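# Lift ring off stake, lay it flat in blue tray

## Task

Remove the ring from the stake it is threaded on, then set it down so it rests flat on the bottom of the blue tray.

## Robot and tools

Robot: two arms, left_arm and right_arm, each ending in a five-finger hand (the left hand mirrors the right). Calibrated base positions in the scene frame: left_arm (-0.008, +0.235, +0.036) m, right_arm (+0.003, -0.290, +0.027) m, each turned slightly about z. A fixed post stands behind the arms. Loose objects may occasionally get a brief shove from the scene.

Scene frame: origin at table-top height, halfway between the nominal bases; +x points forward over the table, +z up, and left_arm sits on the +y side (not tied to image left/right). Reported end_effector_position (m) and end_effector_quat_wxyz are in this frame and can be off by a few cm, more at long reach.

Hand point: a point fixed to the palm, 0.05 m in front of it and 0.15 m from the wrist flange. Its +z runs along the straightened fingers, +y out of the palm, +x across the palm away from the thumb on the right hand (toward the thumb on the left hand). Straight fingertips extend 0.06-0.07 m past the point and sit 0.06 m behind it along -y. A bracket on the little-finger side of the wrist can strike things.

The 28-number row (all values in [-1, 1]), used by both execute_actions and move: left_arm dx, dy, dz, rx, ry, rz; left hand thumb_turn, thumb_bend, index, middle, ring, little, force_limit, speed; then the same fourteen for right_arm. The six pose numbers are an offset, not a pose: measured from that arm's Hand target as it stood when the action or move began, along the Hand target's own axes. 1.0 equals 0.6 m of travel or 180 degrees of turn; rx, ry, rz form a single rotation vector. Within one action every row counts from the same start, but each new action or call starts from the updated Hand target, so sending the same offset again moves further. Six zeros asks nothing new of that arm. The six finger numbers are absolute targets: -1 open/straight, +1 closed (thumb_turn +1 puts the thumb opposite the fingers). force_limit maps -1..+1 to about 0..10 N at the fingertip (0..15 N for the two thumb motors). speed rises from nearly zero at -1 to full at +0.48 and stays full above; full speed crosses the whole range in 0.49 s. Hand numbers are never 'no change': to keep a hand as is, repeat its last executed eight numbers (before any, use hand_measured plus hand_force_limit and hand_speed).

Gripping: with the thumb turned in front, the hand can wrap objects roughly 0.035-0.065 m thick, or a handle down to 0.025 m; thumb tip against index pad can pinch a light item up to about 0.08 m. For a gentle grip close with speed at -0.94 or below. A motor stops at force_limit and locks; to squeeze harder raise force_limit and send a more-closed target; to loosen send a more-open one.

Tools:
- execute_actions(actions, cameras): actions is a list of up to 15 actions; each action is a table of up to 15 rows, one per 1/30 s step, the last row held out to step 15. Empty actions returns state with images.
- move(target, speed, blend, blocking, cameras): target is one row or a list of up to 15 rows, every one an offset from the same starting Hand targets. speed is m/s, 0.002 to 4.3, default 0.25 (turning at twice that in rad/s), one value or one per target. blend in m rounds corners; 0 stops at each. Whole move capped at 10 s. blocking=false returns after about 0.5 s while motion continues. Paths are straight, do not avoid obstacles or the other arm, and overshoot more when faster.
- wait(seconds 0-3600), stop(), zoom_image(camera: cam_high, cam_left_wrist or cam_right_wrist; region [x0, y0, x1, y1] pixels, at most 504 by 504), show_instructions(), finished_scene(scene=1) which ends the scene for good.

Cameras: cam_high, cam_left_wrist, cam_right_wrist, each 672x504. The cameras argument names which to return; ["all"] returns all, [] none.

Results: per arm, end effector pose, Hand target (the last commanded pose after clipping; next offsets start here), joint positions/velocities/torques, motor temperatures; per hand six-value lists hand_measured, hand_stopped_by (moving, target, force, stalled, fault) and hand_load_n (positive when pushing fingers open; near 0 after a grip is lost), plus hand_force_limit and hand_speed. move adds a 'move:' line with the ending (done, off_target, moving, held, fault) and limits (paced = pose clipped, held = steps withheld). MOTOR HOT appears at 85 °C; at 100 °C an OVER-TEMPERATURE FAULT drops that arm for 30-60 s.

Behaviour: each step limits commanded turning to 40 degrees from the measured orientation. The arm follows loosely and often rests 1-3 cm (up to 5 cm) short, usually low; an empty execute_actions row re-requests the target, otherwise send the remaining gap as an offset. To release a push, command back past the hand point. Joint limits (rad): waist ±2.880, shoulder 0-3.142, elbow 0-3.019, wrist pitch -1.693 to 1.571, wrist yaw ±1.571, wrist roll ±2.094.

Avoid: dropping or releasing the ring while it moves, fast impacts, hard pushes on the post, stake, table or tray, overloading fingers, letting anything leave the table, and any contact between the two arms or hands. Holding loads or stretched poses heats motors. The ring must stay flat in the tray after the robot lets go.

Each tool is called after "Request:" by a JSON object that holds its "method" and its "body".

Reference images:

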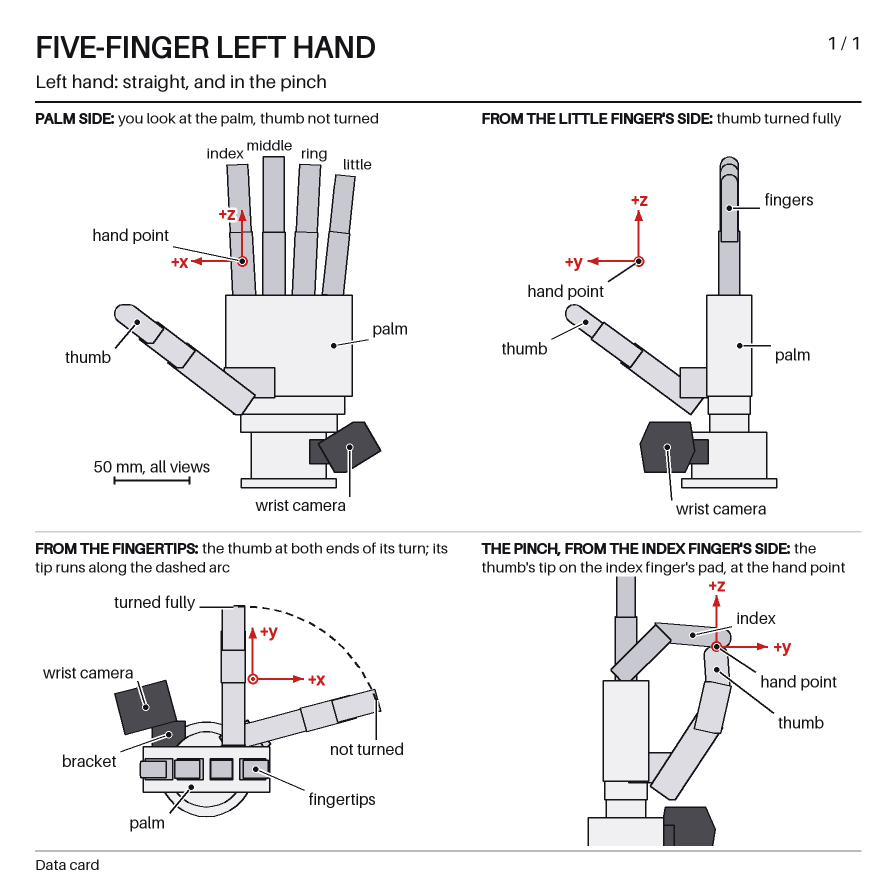

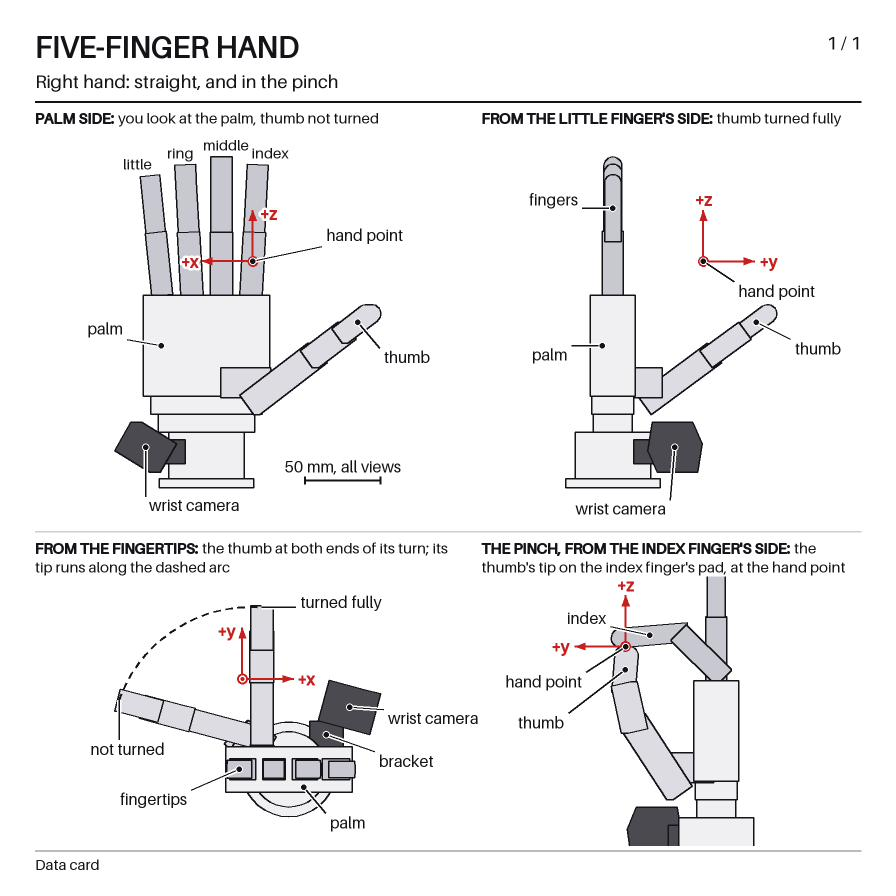

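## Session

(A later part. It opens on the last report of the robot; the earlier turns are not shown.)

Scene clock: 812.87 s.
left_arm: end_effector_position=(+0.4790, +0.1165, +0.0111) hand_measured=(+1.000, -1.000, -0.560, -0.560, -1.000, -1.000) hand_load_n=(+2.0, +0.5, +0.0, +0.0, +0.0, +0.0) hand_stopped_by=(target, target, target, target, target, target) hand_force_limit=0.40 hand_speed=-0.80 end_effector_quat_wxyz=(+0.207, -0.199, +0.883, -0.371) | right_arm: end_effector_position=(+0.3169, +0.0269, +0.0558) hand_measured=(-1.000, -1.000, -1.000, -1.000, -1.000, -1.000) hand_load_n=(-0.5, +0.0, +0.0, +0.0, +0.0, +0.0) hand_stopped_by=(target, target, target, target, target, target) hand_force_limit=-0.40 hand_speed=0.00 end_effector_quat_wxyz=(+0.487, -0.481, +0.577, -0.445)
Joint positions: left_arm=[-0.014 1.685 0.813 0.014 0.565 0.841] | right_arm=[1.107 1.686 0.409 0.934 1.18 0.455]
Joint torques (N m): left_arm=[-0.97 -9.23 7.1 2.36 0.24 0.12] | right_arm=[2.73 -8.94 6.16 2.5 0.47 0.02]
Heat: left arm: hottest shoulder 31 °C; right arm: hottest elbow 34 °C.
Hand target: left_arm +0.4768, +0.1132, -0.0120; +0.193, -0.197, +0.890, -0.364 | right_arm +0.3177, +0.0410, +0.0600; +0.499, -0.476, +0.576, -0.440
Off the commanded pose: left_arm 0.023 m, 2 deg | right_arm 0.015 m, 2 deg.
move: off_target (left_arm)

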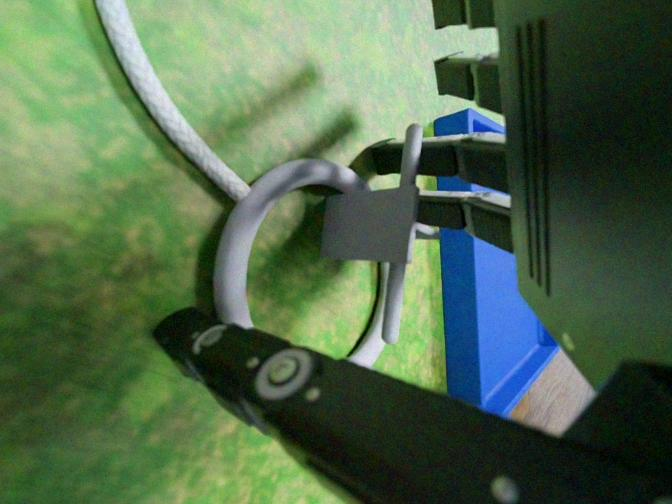

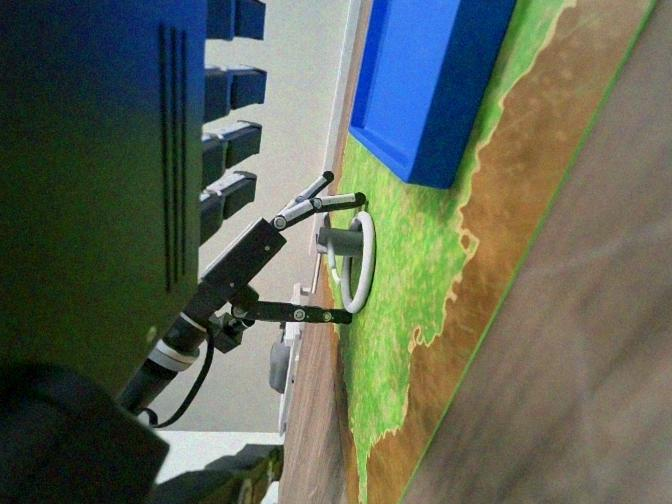

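Request:
{"method": "move", "body": {"target": [-0.002,-0.0161,0.0031,0,0,0,1,-1,-0.56,-0.56,-1,-1,0.4,-0.8,0,0,0,0,0,0,-1,-1,-1,-1,-1,-1,-0.4,0], "speed": 0.04, "cameras": ["cam_left_wrist","cam_right_wrist"]}}

Request:
{"method": "zoom_image", "body": {"camera": "cam_right_wrist", "region": [260, 140, 420, 340]}}

Scene clock: 814.20 s.
left_arm: end_effector_position=(+0.4786, +0.1142, +0.0106) hand_measured=(+1.000, -1.000, -0.560, -0.560, -1.000, -1.000) hand_load_n=(+1.0, +0.5, +0.0, +0.0, +0.0, +0.0) hand_stopped_by=(target, target, target, target, target, target) hand_force_limit=0.40 hand_speed=-0.80 end_effector_quat_wxyz=(+0.206, -0.200, +0.884, -0.369) | right_arm: end_effector_position=(+0.3169, +0.0269, +0.0558) hand_measured=(-1.000, -1.000, -1.000, -1.000, -1.000, -1.000) hand_load_n=(+0.0, +0.0, +0.0, +0.0, +0.0, +0.0) hand_stopped_by=(target, target, target, target, target, target) hand_force_limit=-0.40 hand_speed=0.00 end_effector_quat_wxyz=(+0.487, -0.481, +0.577, -0.445)
Joint positions: left_arm=[-0.021 1.685 0.813 0.014 0.556 0.835] | right_arm=[1.107 1.686 0.409 0.934 1.18 0.455]
Joint torques (N m): left_arm=[-1.32 -9.99 8.4 1.77 0.21 0.07] | right_arm=[2.84 -9.05 6.05 2.63 0.51 0.03]
Heat: left arm: hottest shoulder 31 °C; right arm: hottest elbow 34 °C.
Hand target: left_arm +0.4808, +0.1062, -0.0059; +0.193, -0.197, +0.889, -0.364 | right_arm +0.3177, +0.0410, +0.0600; +0.499, -0.476, +0.576, -0.440
Off the commanded pose: left_arm 0.019 m, 2 deg | right_arm 0.015 m, 2 deg.
move: off_target (left_arm)

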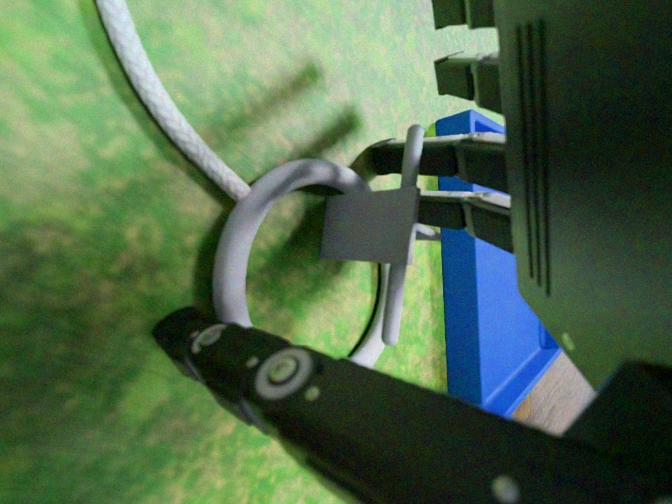

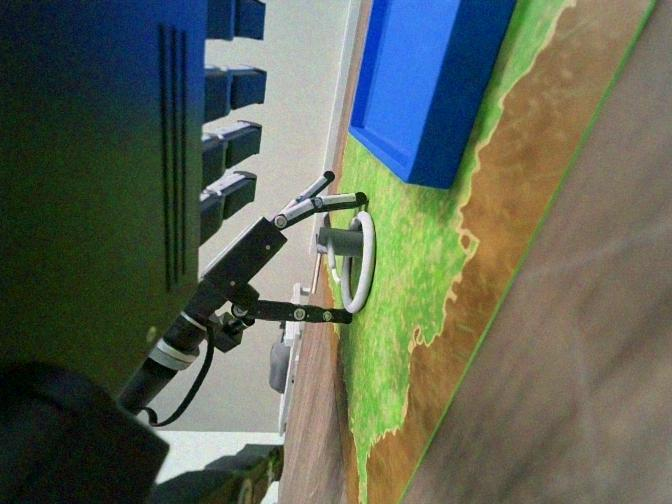

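Scaled by 2.520 from the camera's image (finer frame: 960x720).

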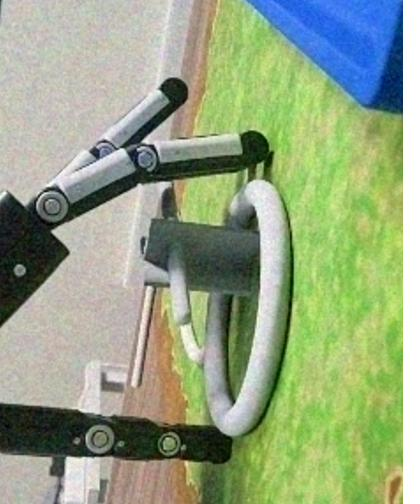

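Request:
{"method": "move", "body": {"target": [0,0,0,0,0,0,1,-1,-0.42,-0.42,-1,-1,0,-0.94,0,0,0,0,0,0,-1,-1,-1,-1,-1,-1,-0.4,0], "speed": 0.04, "cameras": ["cam_left_wrist","cam_right_wrist"]}}

Request:
{"method": "zoom_image", "body": {"camera": "cam_right_wrist", "region": [260, 140, 420, 340]}}

Scene clock: 815.63 s.
left_arm: end_effector_position=(+0.4828, +0.1100, +0.0125) hand_measured=(+1.000, -1.000, -0.420, -0.420, -1.000, -1.000) hand_load_n=(+0.0, +0.0, +0.0, +2.0, +0.0, +0.0) hand_stopped_by=(target, target, target, target, target, target) hand_force_limit=0.00 hand_speed=-0.94 end_effector_quat_wxyz=(+0.209, -0.196, +0.883, -0.371) | right_arm: end_effector_position=(+0.3169, +0.0269, +0.0558) hand_measured=(-1.000, -1.000, -1.000, -1.000, -1.000, -1.000) hand_load_n=(-0.5, +0.0, +0.0, +0.0, +0.0, +0.0) hand_stopped_by=(target, target, target, target, target, target) hand_force_limit=-0.40 hand_speed=0.00 end_effector_quat_wxyz=(+0.487, -0.481, +0.577, -0.445)
Joint positions: left_arm=[-0.029 1.689 0.823 0.018 0.556 0.835] | right_arm=[1.107 1.686 0.409 0.934 1.18 0.455]
Joint torques (N m): left_arm=[-0.85 -10.4 7.76 1.54 0.2 0.05] | right_arm=[2.84 -8.94 6.16 2.69 0.46 0.04]
Heat: left arm: hottest shoulder 31 °C; right arm: hottest elbow 34 °C.
Hand target: left_arm +0.4808, +0.1063, -0.0059; +0.193, -0.197, +0.889, -0.364 | right_arm +0.3177, +0.0410, +0.0600; +0.499, -0.476, +0.576, -0.440
Off the commanded pose: left_arm 0.019 m, 2 deg | right_arm 0.015 m, 2 deg.
move: done

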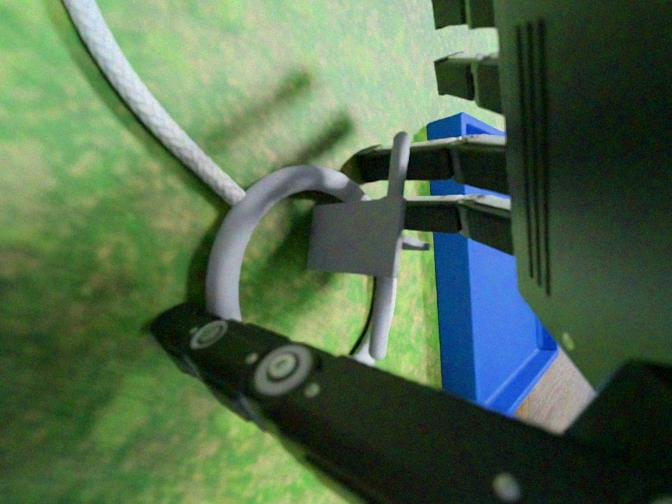

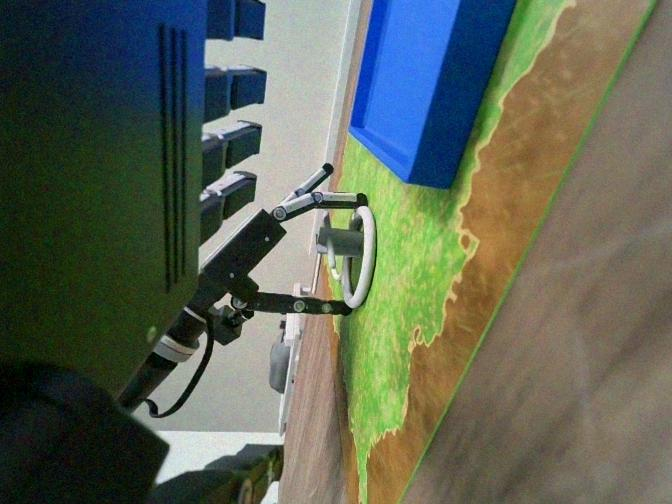

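Scaled by 2.520 from the camera's image (finer frame: 960x720).

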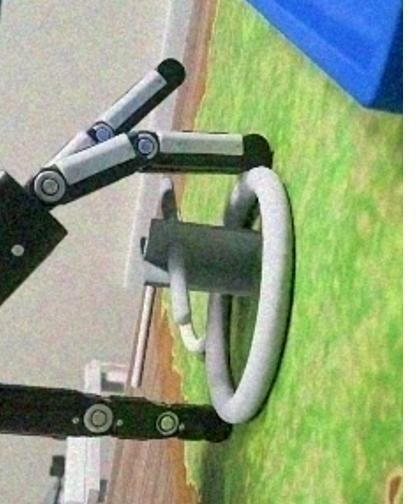

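Request:
{"method": "move", "body": {"target": [0,0,0,0,0,0,1,-1,-0.37,-0.37,-1,-1,0.2,-0.94,0,0,0,0,0,0,-1,-1,-1,-1,-1,-1,-0.4,0], "speed": 0.04, "cameras": ["cam_left_wrist","cam_right_wrist"]}}

Request:
{"method": "zoom_image", "body": {"camera": "cam_right_wrist", "region": [260, 140, 420, 340]}}

Request:
{"method": "zoom_image", "body": {"camera": "cam_left_wrist", "region": [140, 80, 500, 380]}}

Scene clock: 816.70 s.
left_arm: end_effector_position=(+0.4831, +0.1090, +0.0129) hand_measured=(+1.000, -1.000, -0.372, -0.370, -1.000, -1.000) hand_load_n=(-0.5, +0.5, +6.0, +2.0, -0.5, +0.0) hand_stopped_by=(target, target, force, target, target, target) hand_force_limit=0.20 hand_speed=-0.94 end_effector_quat_wxyz=(+0.209, -0.194, +0.883, -0.372) | right_arm: end_effector_position=(+0.3169, +0.0269, +0.0558) hand_measured=(-1.000, -1.000, -1.000, -1.000, -1.000, -1.000) hand_load_n=(+0.0, +0.0, +0.0, +0.0, +0.0, +0.0) hand_stopped_by=(target, target, target, target, target, target) hand_force_limit=-0.40 hand_speed=0.00 end_effector_quat_wxyz=(+0.487, -0.481, +0.577, -0.445)
Joint positions: left_arm=[-0.03 1.689 0.823 0.02 0.557 0.835] | right_arm=[1.107 1.686 0.409 0.934 1.18 0.455]
Joint torques (N m): left_arm=[-0.91 -10.11 7.68 1.47 0.14 0.06] | right_arm=[2.43 -9 6.16 2.69 0.49 -0.03]
Heat: left arm: hottest shoulder 31 °C; right arm: hottest elbow 34 °C.
Hand target: left_arm +0.4808, +0.1063, -0.0058; +0.193, -0.197, +0.889, -0.364 | right_arm +0.3177, +0.0410, +0.0600; +0.499, -0.476, +0.576, -0.440
Off the commanded pose: left_arm 0.019 m, 2 deg | right_arm 0.015 m, 2 deg.
move: done

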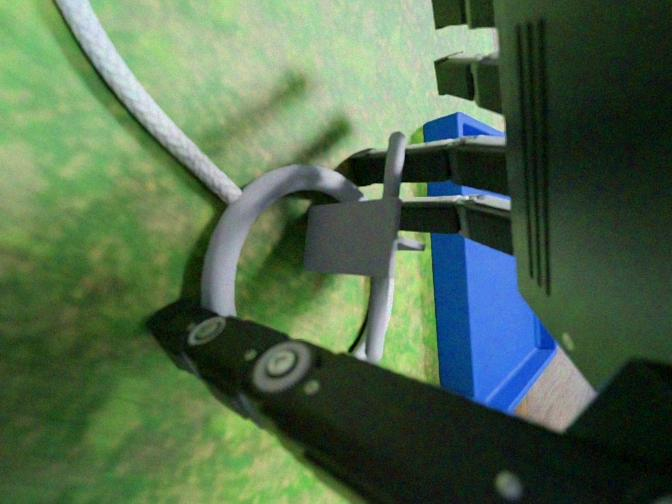

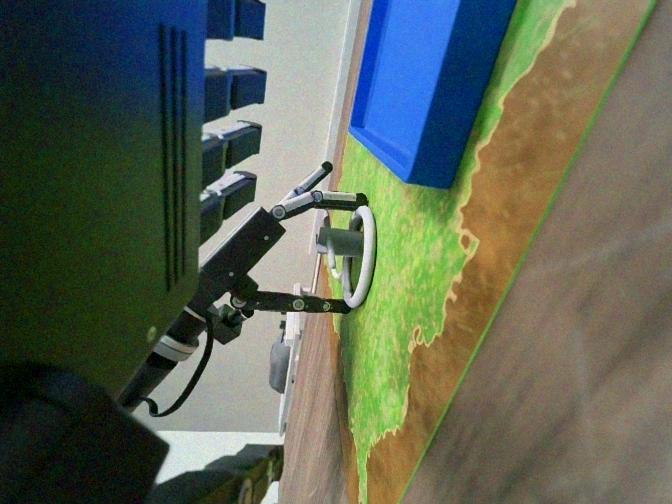

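Scaled by 2.520 from the camera's image (finer frame: 960x720).

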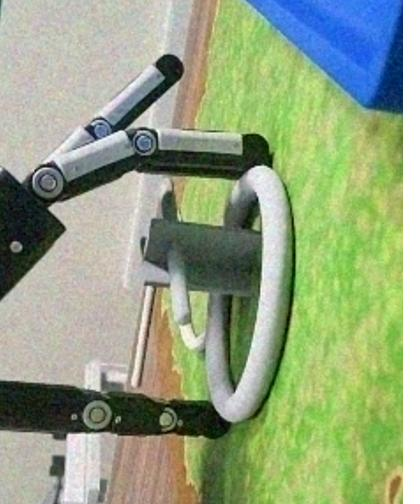

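Scaled by 1.400 from the camera's image (finer frame: 960x720).

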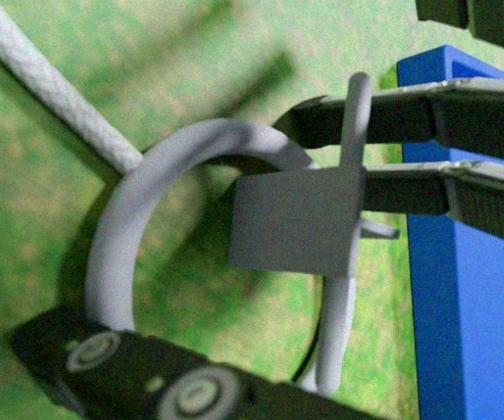

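Request:
{"method": "move", "body": {"target": [0,0,0,0,0,0,1,-1,-0.47,-0.47,-1,-1,0.2,-0.8,0,0,0,0,0,0,-1,-1,-1,-1,-1,-1,-0.4,0], "speed": 0.04, "cameras": []}}

Scene clock: 818.77 s.
left_arm: end_effector_position=(+0.4829, +0.1090, +0.0124) hand_measured=(+1.000, -1.000, -0.470, -0.470, -1.000, -1.000) hand_load_n=(+0.0, +0.0, +0.0, -0.5, +0.0, +0.0) hand_stopped_by=(target, target, target, target, target, target) hand_force_limit=0.20 hand_speed=-0.80 end_effector_quat_wxyz=(+0.209, -0.194, +0.883, -0.372) | right_arm: end_effector_position=(+0.3169, +0.0269, +0.0558) hand_measured=(-1.000, -1.000, -1.000, -1.000, -1.000, -1.000) hand_load_n=(-0.5, +0.0, +0.0, +0.0, +0.0, +0.0) hand_stopped_by=(target, target, target, target, target, target) hand_force_limit=-0.40 hand_speed=0.00 end_effector_quat_wxyz=(+0.487, -0.481, +0.577, -0.445)
Joint positions: left_arm=[-0.03 1.69 0.823 0.02 0.557 0.835] | right_arm=[1.107 1.686 0.409 0.934 1.18 0.455]
Joint torques (N m): left_arm=[-0.85 -10.23 7.73 1.42 0.14 0.05] | right_arm=[2.37 -10.23 6.05 2.73 0.48 0.03]
Heat: left arm: hottest shoulder 31 °C; right arm: hottest elbow 34 °C.
Hand target: left_arm +0.4807, +0.1063, -0.0060; +0.193, -0.197, +0.889, -0.364 | right_arm +0.3177, +0.0410, +0.0600; +0.499, -0.476, +0.576, -0.440
Off the commanded pose: left_arm 0.019 m, 2 deg | right_arm 0.015 m, 2 deg.
move: done

Request:
{"method": "move", "body": {"target": [[-0.0031,-0.0069,-0.0118,0.009,0,0,1,-1,-0.47,-0.47,-1,-1,0.2,-0.8,0,0,0,0,0,0,-1,-1,-1,-1,-1,-1,-0.4,0],[0.0016,0.0099,0.0037,0.009,0,0,1,-1,-0.47,-0.47,-1,-1,0.2,-0.8,0,0,0,0,0,0,-1,-1,-1,-1,-1,-1,-0.4,0]], "speed": 0.04, "cameras": ["cam_left_wrist","cam_right_wrist"]}}

Request:
{"method": "zoom_image", "body": {"camera": "cam_right_wrist", "region": [260, 140, 420, 340]}}

Request:
{"method": "zoom_image", "body": {"camera": "cam_left_wrist", "region": [140, 80, 500, 380]}}

Scene clock: 820.87 s.
left_arm: end_effector_position=(+0.4863, +0.1046, +0.0128) hand_measured=(+1.000, -1.000, -0.470, -0.470, -1.000, -1.000) hand_load_n=(+1.0, +0.0, +0.0, +0.0, +0.0, +0.0) hand_stopped_by=(target, target, target, target, target, target) hand_force_limit=0.20 hand_speed=-0.80 end_effector_quat_wxyz=(+0.212, -0.186, +0.879, -0.384) | right_arm: end_effector_position=(+0.3169, +0.0269, +0.0558) hand_measured=(-1.000, -1.000, -1.000, -1.000, -1.000, -1.000) hand_load_n=(+0.0, +0.0, +0.0, +0.0, +0.0, +0.0) hand_stopped_by=(target, target, target, target, target, target) hand_force_limit=-0.40 hand_speed=0.00 end_effector_quat_wxyz=(+0.487, -0.481, +0.577, -0.445)
Joint positions: left_arm=[-0.03 1.699 0.823 0.048 0.581 0.835] | right_arm=[1.107 1.686 0.409 0.934 1.18 0.455]
Joint torques (N m): left_arm=[0.26 -10.17 6.17 2.35 0.46 0.07] | right_arm=[1.96 -9.52 6.09 2.59 0.54 0.01]
Heat: left arm: hottest shoulder 31 °C; right arm: hottest elbow 34 °C.
Hand target: left_arm +0.4798, +0.1085, -0.0119; +0.196, -0.194, +0.884, -0.377 | right_arm +0.3177, +0.0410, +0.0600; +0.499, -0.476, +0.576, -0.440
Off the commanded pose: left_arm 0.026 m, 2 deg | right_arm 0.015 m, 2 deg.
move: off_target (left_arm)

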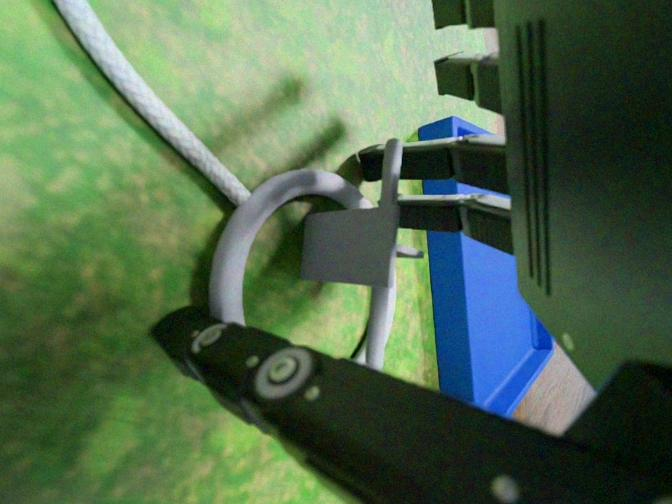

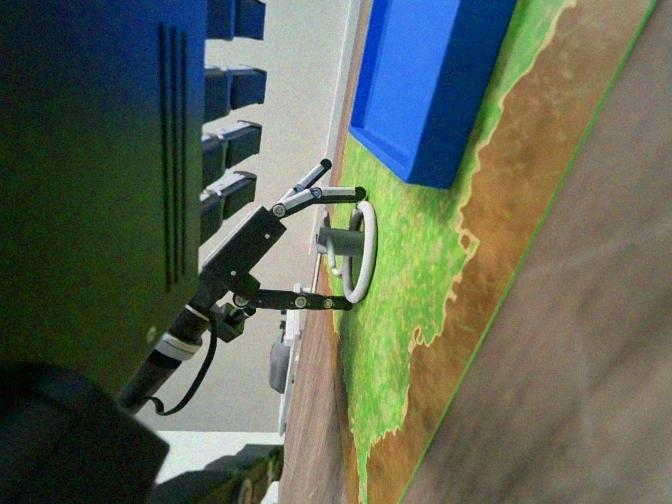

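Scaled by 2.520 from the camera's image (finer frame: 960x720).

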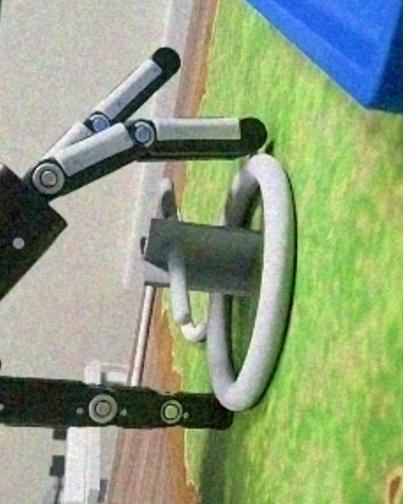

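Scaled by 1.400 from the camera's image (finer frame: 960x720).

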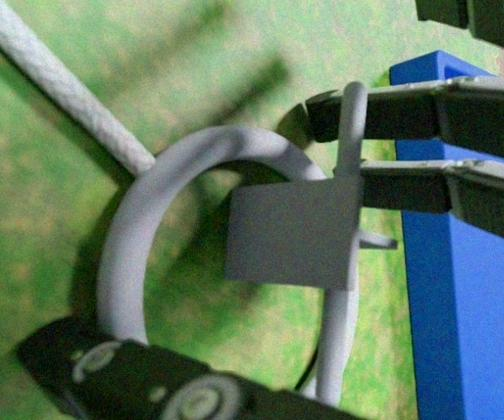

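Request:
{"method": "zoom_image", "body": {"camera": "cam_right_wrist", "region": [320, 270, 380, 330]}}

Request:
{"method": "zoom_image", "body": {"camera": "cam_right_wrist", "region": [330, 170, 390, 230]}}

Scaled by 8.400 from the camera's image (finer frame: 960x720).

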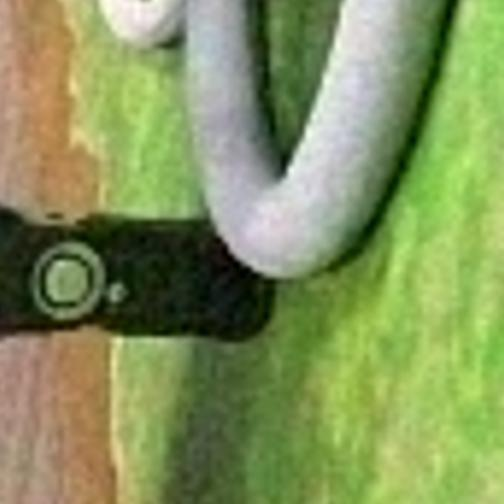

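Scaled by 8.400 from the camera's image (finer frame: 960x720).

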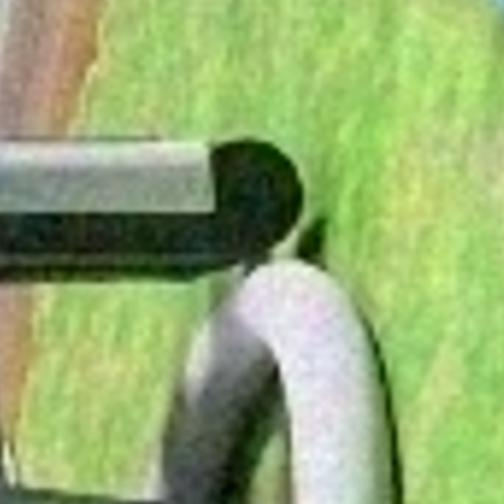

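Request:
{"method": "move", "body": {"target": [0,0,0,-0.004,0,0,1,-1,-0.43,-0.43,-1,-1,-0.1,-0.94,0,0,0,0,0,0,-1,-1,-1,-1,-1,-1,-0.4,0], "speed": 0.04, "cameras": ["cam_left_wrist","cam_right_wrist"]}}

Request:
{"method": "zoom_image", "body": {"camera": "cam_right_wrist", "region": [260, 140, 420, 340]}}

Scene clock: 823.57 s.
left_arm: end_effector_position=(+0.4865, +0.1052, +0.0126) hand_measured=(+1.000, -1.000, -0.430, -0.430, -1.000, -1.000) hand_load_n=(+1.5, +0.0, +0.0, +0.0, -0.5, +0.0) hand_stopped_by=(target, target, target, target, target, target) hand_force_limit=-0.10 hand_speed=-0.94 end_effector_quat_wxyz=(+0.213, -0.187, +0.880, -0.382) | right_arm: end_effector_position=(+0.3169, +0.0269, +0.0558) hand_measured=(-1.000, -1.000, -1.000, -1.000, -1.000, -1.000) hand_load_n=(+0.0, +0.0, -0.5, +0.0, +0.0, +0.0) hand_stopped_by=(target, target, target, target, target, target) hand_force_limit=-0.40 hand_speed=0.00 end_effector_quat_wxyz=(+0.487, -0.481, +0.577, -0.445)
Joint positions: left_arm=[-0.03 1.699 0.823 0.048 0.577 0.835] | right_arm=[1.107 1.686 0.409 0.934 1.18 0.455]
Joint torques (N m): left_arm=[-0.32 -9.99 6.57 1.63 0.1 0.08] | right_arm=[3.25 -9.05 6.01 2.85 0.51 -0.02]
Heat: left arm: hottest shoulder 31 °C; right arm: hottest elbow 34 °C.
Hand target: left_arm +0.4798, +0.1085, -0.0119; +0.195, -0.196, +0.887, -0.371 | right_arm +0.3177, +0.0410, +0.0600; +0.499, -0.476, +0.576, -0.440
Off the commanded pose: left_arm 0.026 m, 3 deg | right_arm 0.015 m, 2 deg.
move: off_target (left_arm)

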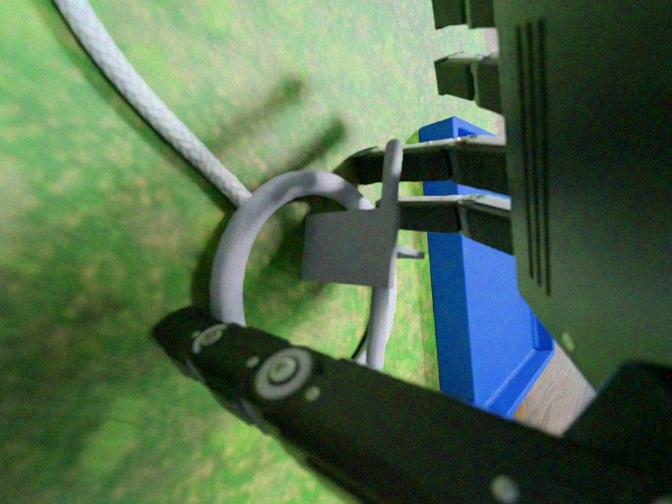

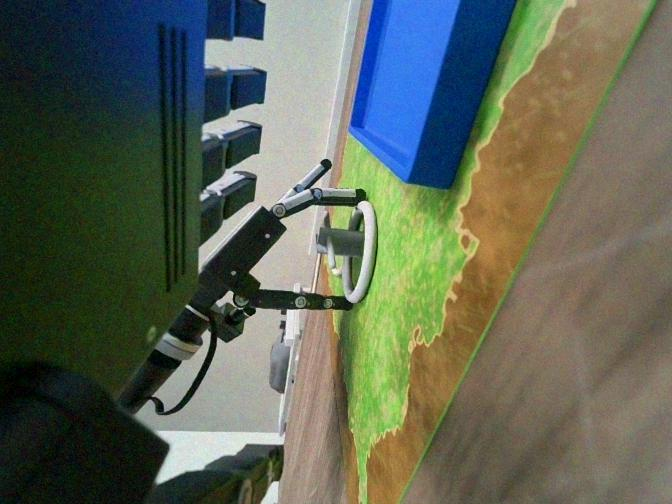

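Scaled by 2.520 from the camera's image (finer frame: 960x720).

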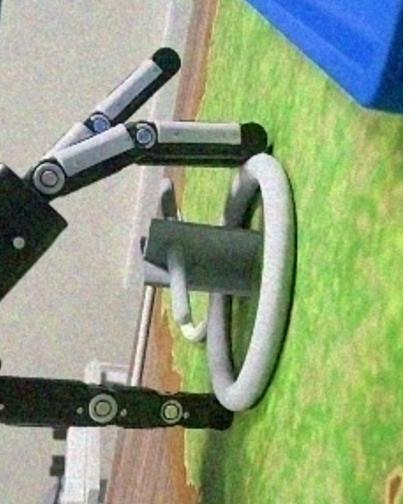

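Request:
{"method": "move", "body": {"target": [0,0,0,0,0,0,1,-1,-0.37,-0.37,-1,-1,0.1,-0.94,0,0,0,0,0,0,-1,-1,-1,-1,-1,-1,-0.4,0], "speed": 0.04, "cameras": ["cam_left_wrist","cam_right_wrist"]}}

Request:
{"method": "zoom_image", "body": {"camera": "cam_right_wrist", "region": [260, 140, 420, 340]}}

Scene clock: 824.60 s.
left_arm: end_effector_position=(+0.4866, +0.1053, +0.0126) hand_measured=(+1.000, -1.000, -0.372, -0.370, -1.000, -1.000) hand_load_n=(+0.5, +0.5, +6.0, +0.5, -0.5, +0.0) hand_stopped_by=(target, target, force, target, target, target) hand_force_limit=0.10 hand_speed=-0.94 end_effector_quat_wxyz=(+0.213, -0.187, +0.880, -0.382) | right_arm: end_effector_position=(+0.3169, +0.0269, +0.0558) hand_measured=(-1.000, -1.000, -1.000, -1.000, -1.000, -1.000) hand_load_n=(+0.0, +0.0, +0.0, +0.0, +0.0, +0.0) hand_stopped_by=(target, target, target, target, target, target) hand_force_limit=-0.40 hand_speed=0.00 end_effector_quat_wxyz=(+0.487, -0.481, +0.577, -0.445)
Joint positions: left_arm=[-0.03 1.699 0.823 0.048 0.577 0.835] | right_arm=[1.107 1.686 0.409 0.934 1.18 0.455]
Joint torques (N m): left_arm=[-0.03 -10.11 6.57 1.61 0.1 0.09] | right_arm=[2.55 -9.17 5.86 2.71 0.44 0.03]
Heat: left arm: hottest shoulder 31 °C; right arm: hottest elbow 34 °C.
Hand target: left_arm +0.4798, +0.1085, -0.0119; +0.195, -0.196, +0.887, -0.371 | right_arm +0.3177, +0.0410, +0.0600; +0.499, -0.476, +0.576, -0.440
Off the commanded pose: left_arm 0.026 m, 3 deg | right_arm 0.015 m, 2 deg.
move: done

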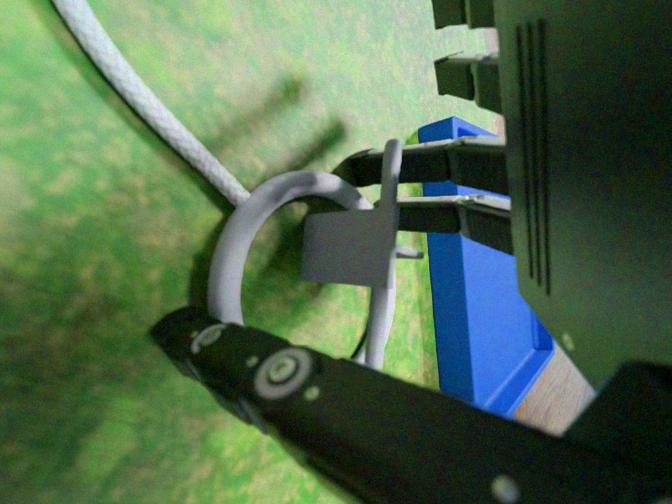

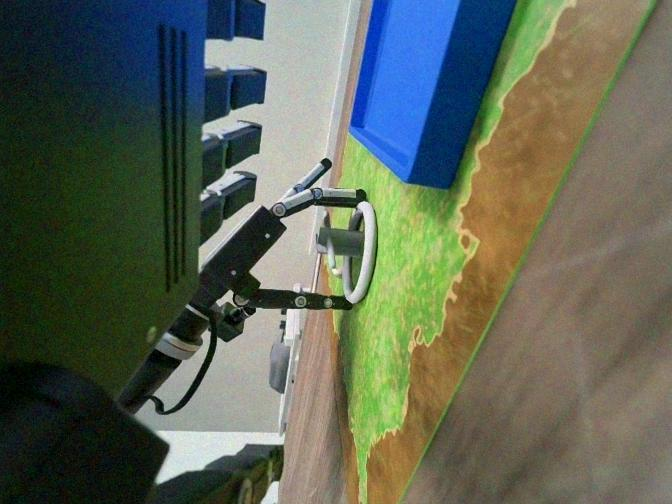

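Scaled by 2.520 from the camera's image (finer frame: 960x720).

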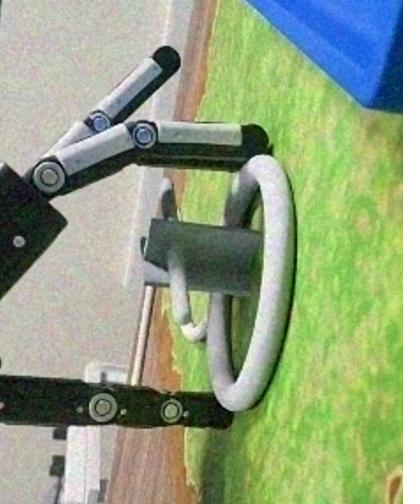

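Request:
{"method": "move", "body": {"target": [0,0,0,0,0,0,1,-1,-0.37,-0.32,-1,-1,0.2,-0.94,0,0,0,0,0,0,-1,-1,-1,-1,-1,-1,-0.4,0], "speed": 0.04, "cameras": ["cam_right_wrist"]}}

Request:
{"method": "zoom_image", "body": {"camera": "cam_right_wrist", "region": [260, 140, 420, 340]}}

Scene clock: 825.57 s.
left_arm: end_effector_position=(+0.4868, +0.1053, +0.0125) hand_measured=(+1.000, -1.000, -0.372, -0.320, -1.000, -1.000) hand_load_n=(-0.5, +0.5, +3.5, +1.5, +0.0, +0.0) hand_stopped_by=(target, target, force, target, target, target) hand_force_limit=0.20 hand_speed=-0.94 end_effector_quat_wxyz=(+0.213, -0.187, +0.880, -0.382) | right_arm: end_effector_position=(+0.3169, +0.0269, +0.0558) hand_measured=(-1.000, -1.000, -1.000, -1.000, -1.000, -1.000) hand_load_n=(+0.0, +0.0, -0.5, +0.0, +0.0, +0.0) hand_stopped_by=(target, target, target, target, target, target) hand_force_limit=-0.40 hand_speed=0.00 end_effector_quat_wxyz=(+0.487, -0.481, +0.577, -0.445)
Joint positions: left_arm=[-0.03 1.7 0.823 0.05 0.577 0.835] | right_arm=[1.107 1.686 0.409 0.934 1.18 0.455]
Joint torques (N m): left_arm=[-0.26 -9.88 6.61 1.58 0.1 0.07] | right_arm=[2.67 -8.76 6.01 2.56 0.51 0.04]
Heat: left arm: hottest shoulder 31 °C; right arm: hottest elbow 34 °C.
Hand target: left_arm +0.4798, +0.1085, -0.0120; +0.195, -0.196, +0.887, -0.371 | right_arm +0.3177, +0.0410, +0.0600; +0.499, -0.476, +0.576, -0.440
Off the commanded pose: left_arm 0.026 m, 3 deg | right_arm 0.015 m, 2 deg.
move: done

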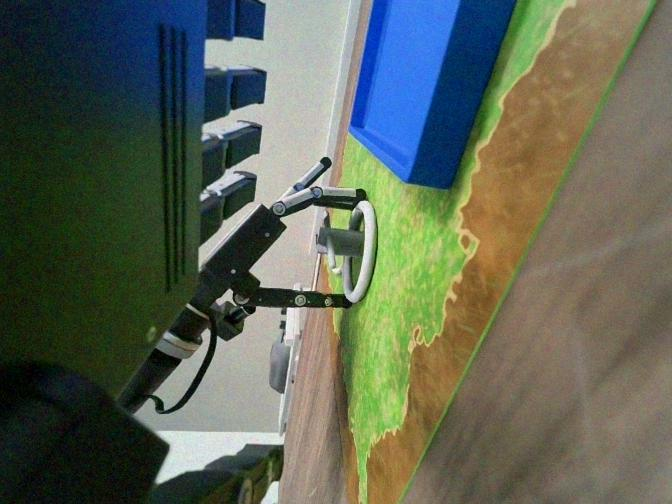

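Scaled by 2.520 from the camera's image (finer frame: 960x720).

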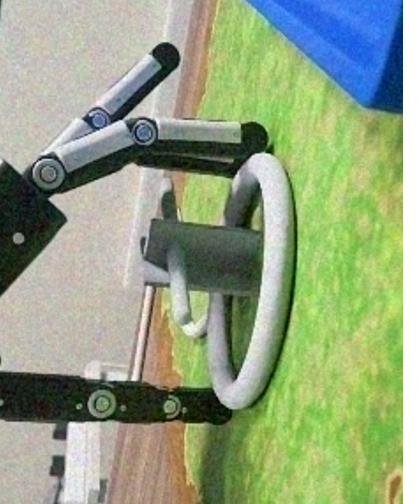

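Request:
{"method": "move", "body": {"target": [0,0,0,0,0,0,1,-1,-0.33,-0.28,-1,-1,0.3,-0.94,0,0,0,0,0,0,-1,-1,-1,-1,-1,-1,-0.4,0], "speed": 0.04, "cameras": ["cam_right_wrist","cam_left_wrist"]}}

Request:
{"method": "zoom_image", "body": {"camera": "cam_right_wrist", "region": [260, 140, 420, 340]}}

Scene clock: 826.50 s.
left_arm: end_effector_position=(+0.4871, +0.1052, +0.0127) hand_measured=(+1.000, -1.000, -0.358, -0.282, -1.000, -1.000) hand_load_n=(-0.5, +0.5, +6.0, +5.0, +0.0, +0.0) hand_stopped_by=(target, target, force, target, target, target) hand_force_limit=0.30 hand_speed=-0.94 end_effector_quat_wxyz=(+0.214, -0.186, +0.879, -0.382) | right_arm: end_effector_position=(+0.3169, +0.0269, +0.0558) hand_measured=(-1.000, -1.000, -1.000, -1.000, -1.000, -1.000) hand_load_n=(-0.5, +0.0, +0.0, +0.0, +0.0, +0.0) hand_stopped_by=(target, target, target, target, target, target) hand_force_limit=-0.40 hand_speed=0.00 end_effector_quat_wxyz=(+0.487, -0.481, +0.577, -0.445)
Joint positions: left_arm=[-0.03 1.7 0.823 0.051 0.577 0.835] | right_arm=[1.107 1.686 0.409 0.934 1.18 0.455]
Joint torques (N m): left_arm=[-0.03 -10.4 6.54 1.57 0.09 0.09] | right_arm=[2.73 -9.52 5.93 2.45 0.52 0.06]
Heat: left arm: hottest shoulder 31 °C; right arm: hottest elbow 34 °C.
Hand target: left_arm +0.4798, +0.1085, -0.0119; +0.195, -0.196, +0.887, -0.371 | right_arm +0.3177, +0.0410, +0.0600; +0.499, -0.476, +0.576, -0.440
Off the commanded pose: left_arm 0.026 m, 3 deg | right_arm 0.015 m, 2 deg.
move: done
Images, in order (width x height): cam_left_wrist 672x504, cam_right_wrist 672x504.

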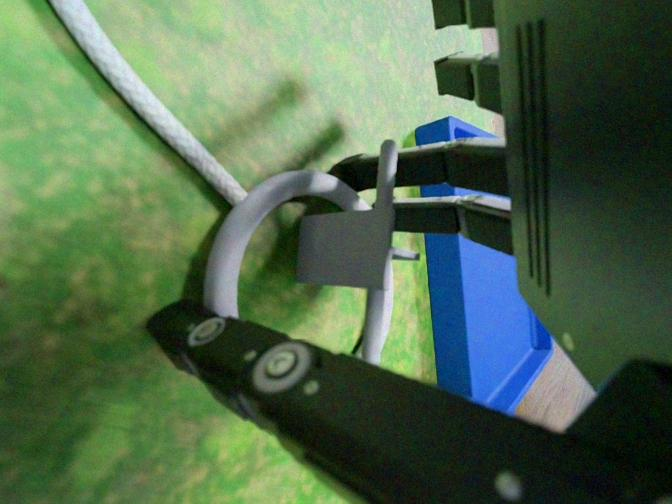

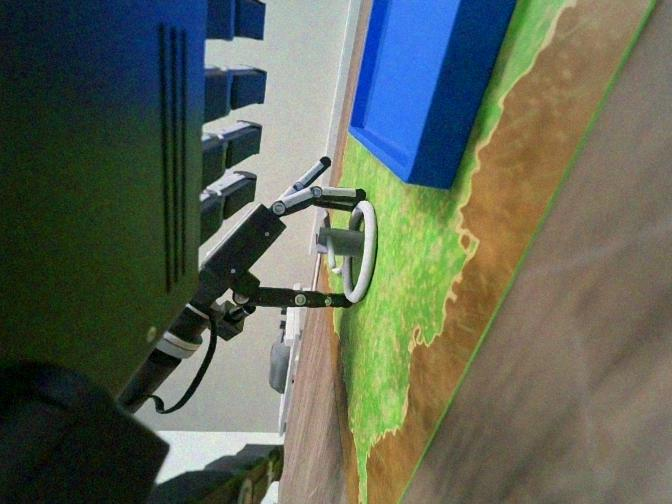

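Scaled by 2.520 from the camera's image (finer frame: 960x720).

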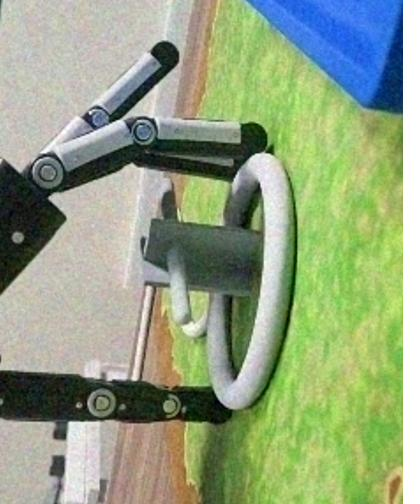

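Request:
{"method": "move", "body": {"target": [-0.0145,-0.0462,-0.0307,0,0,0,1,-1,-0.33,-0.28,-1,-1,0.3,-0.94,0,0,0,0,0,0,-1,-1,-1,-1,-1,-1,-0.4,0], "speed": 0.02, "cameras": ["cam_right_wrist","cam_left_wrist"]}}

Request:
{"method": "zoom_image", "body": {"camera": "cam_right_wrist", "region": [260, 140, 420, 340]}}

Scene clock: 829.87 s.
left_arm: end_effector_position=(+0.4789, +0.1078, +0.0170) hand_measured=(+1.000, -1.000, -0.356, -0.282, -1.000, -1.000) hand_load_n=(-0.5, +0.0, +0.0, +2.5, +0.0, +0.0) hand_stopped_by=(target, target, force, target, target, target) hand_force_limit=0.30 hand_speed=-0.94 end_effector_quat_wxyz=(+0.195, -0.198, +0.886, -0.372) | right_arm: end_effector_position=(+0.3169, +0.0269, +0.0558) hand_measured=(-1.000, -1.000, -1.000, -1.000, -1.000, -1.000) hand_load_n=(+0.0, +0.0, +0.0, +0.0, +0.0, +0.0) hand_stopped_by=(target, target, target, target, target, target) hand_force_limit=-0.40 hand_speed=0.00 end_effector_quat_wxyz=(+0.487, -0.481, +0.577, -0.445)
Joint positions: left_arm=[-0.03 1.68 0.836 -0.032 0.566 0.835] | right_arm=[1.107 1.686 0.409 0.934 1.18 0.455]
Joint torques (N m): left_arm=[-0.44 -13.86 8.32 0.83 0.41 0.02] | right_arm=[2.55 -9.58 6.13 2.58 0.52 0.04]
Heat: left arm: hottest shoulder 31 °C; right arm: hottest elbow 34 °C.
Hand target: left_arm +0.4835, +0.1055, +0.0220; +0.194, -0.196, +0.887, -0.371 | right_arm +0.3177, +0.0410, +0.0600; +0.499, -0.476, +0.576, -0.440
Off the commanded pose: left_arm 0.007 m, 0 deg | right_arm 0.015 m, 2 deg.
move: done
Images, in order (width x height): cam_left_wrist 672x504, cam_right_wrist 672x504.

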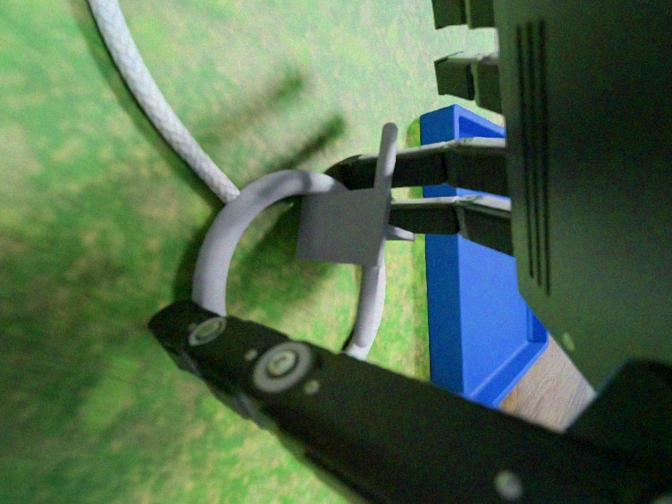

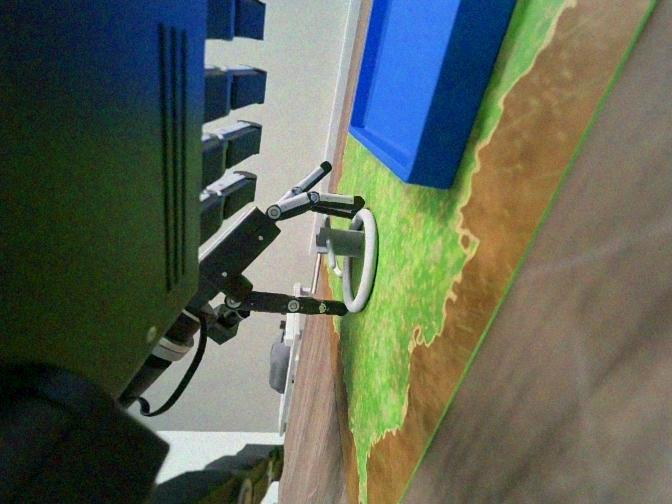

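Scaled by 2.520 from the camera's image (finer frame: 960x720).

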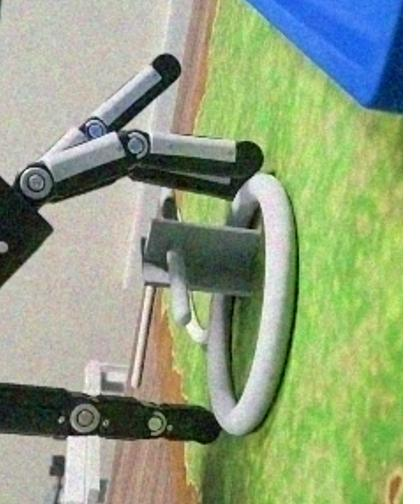

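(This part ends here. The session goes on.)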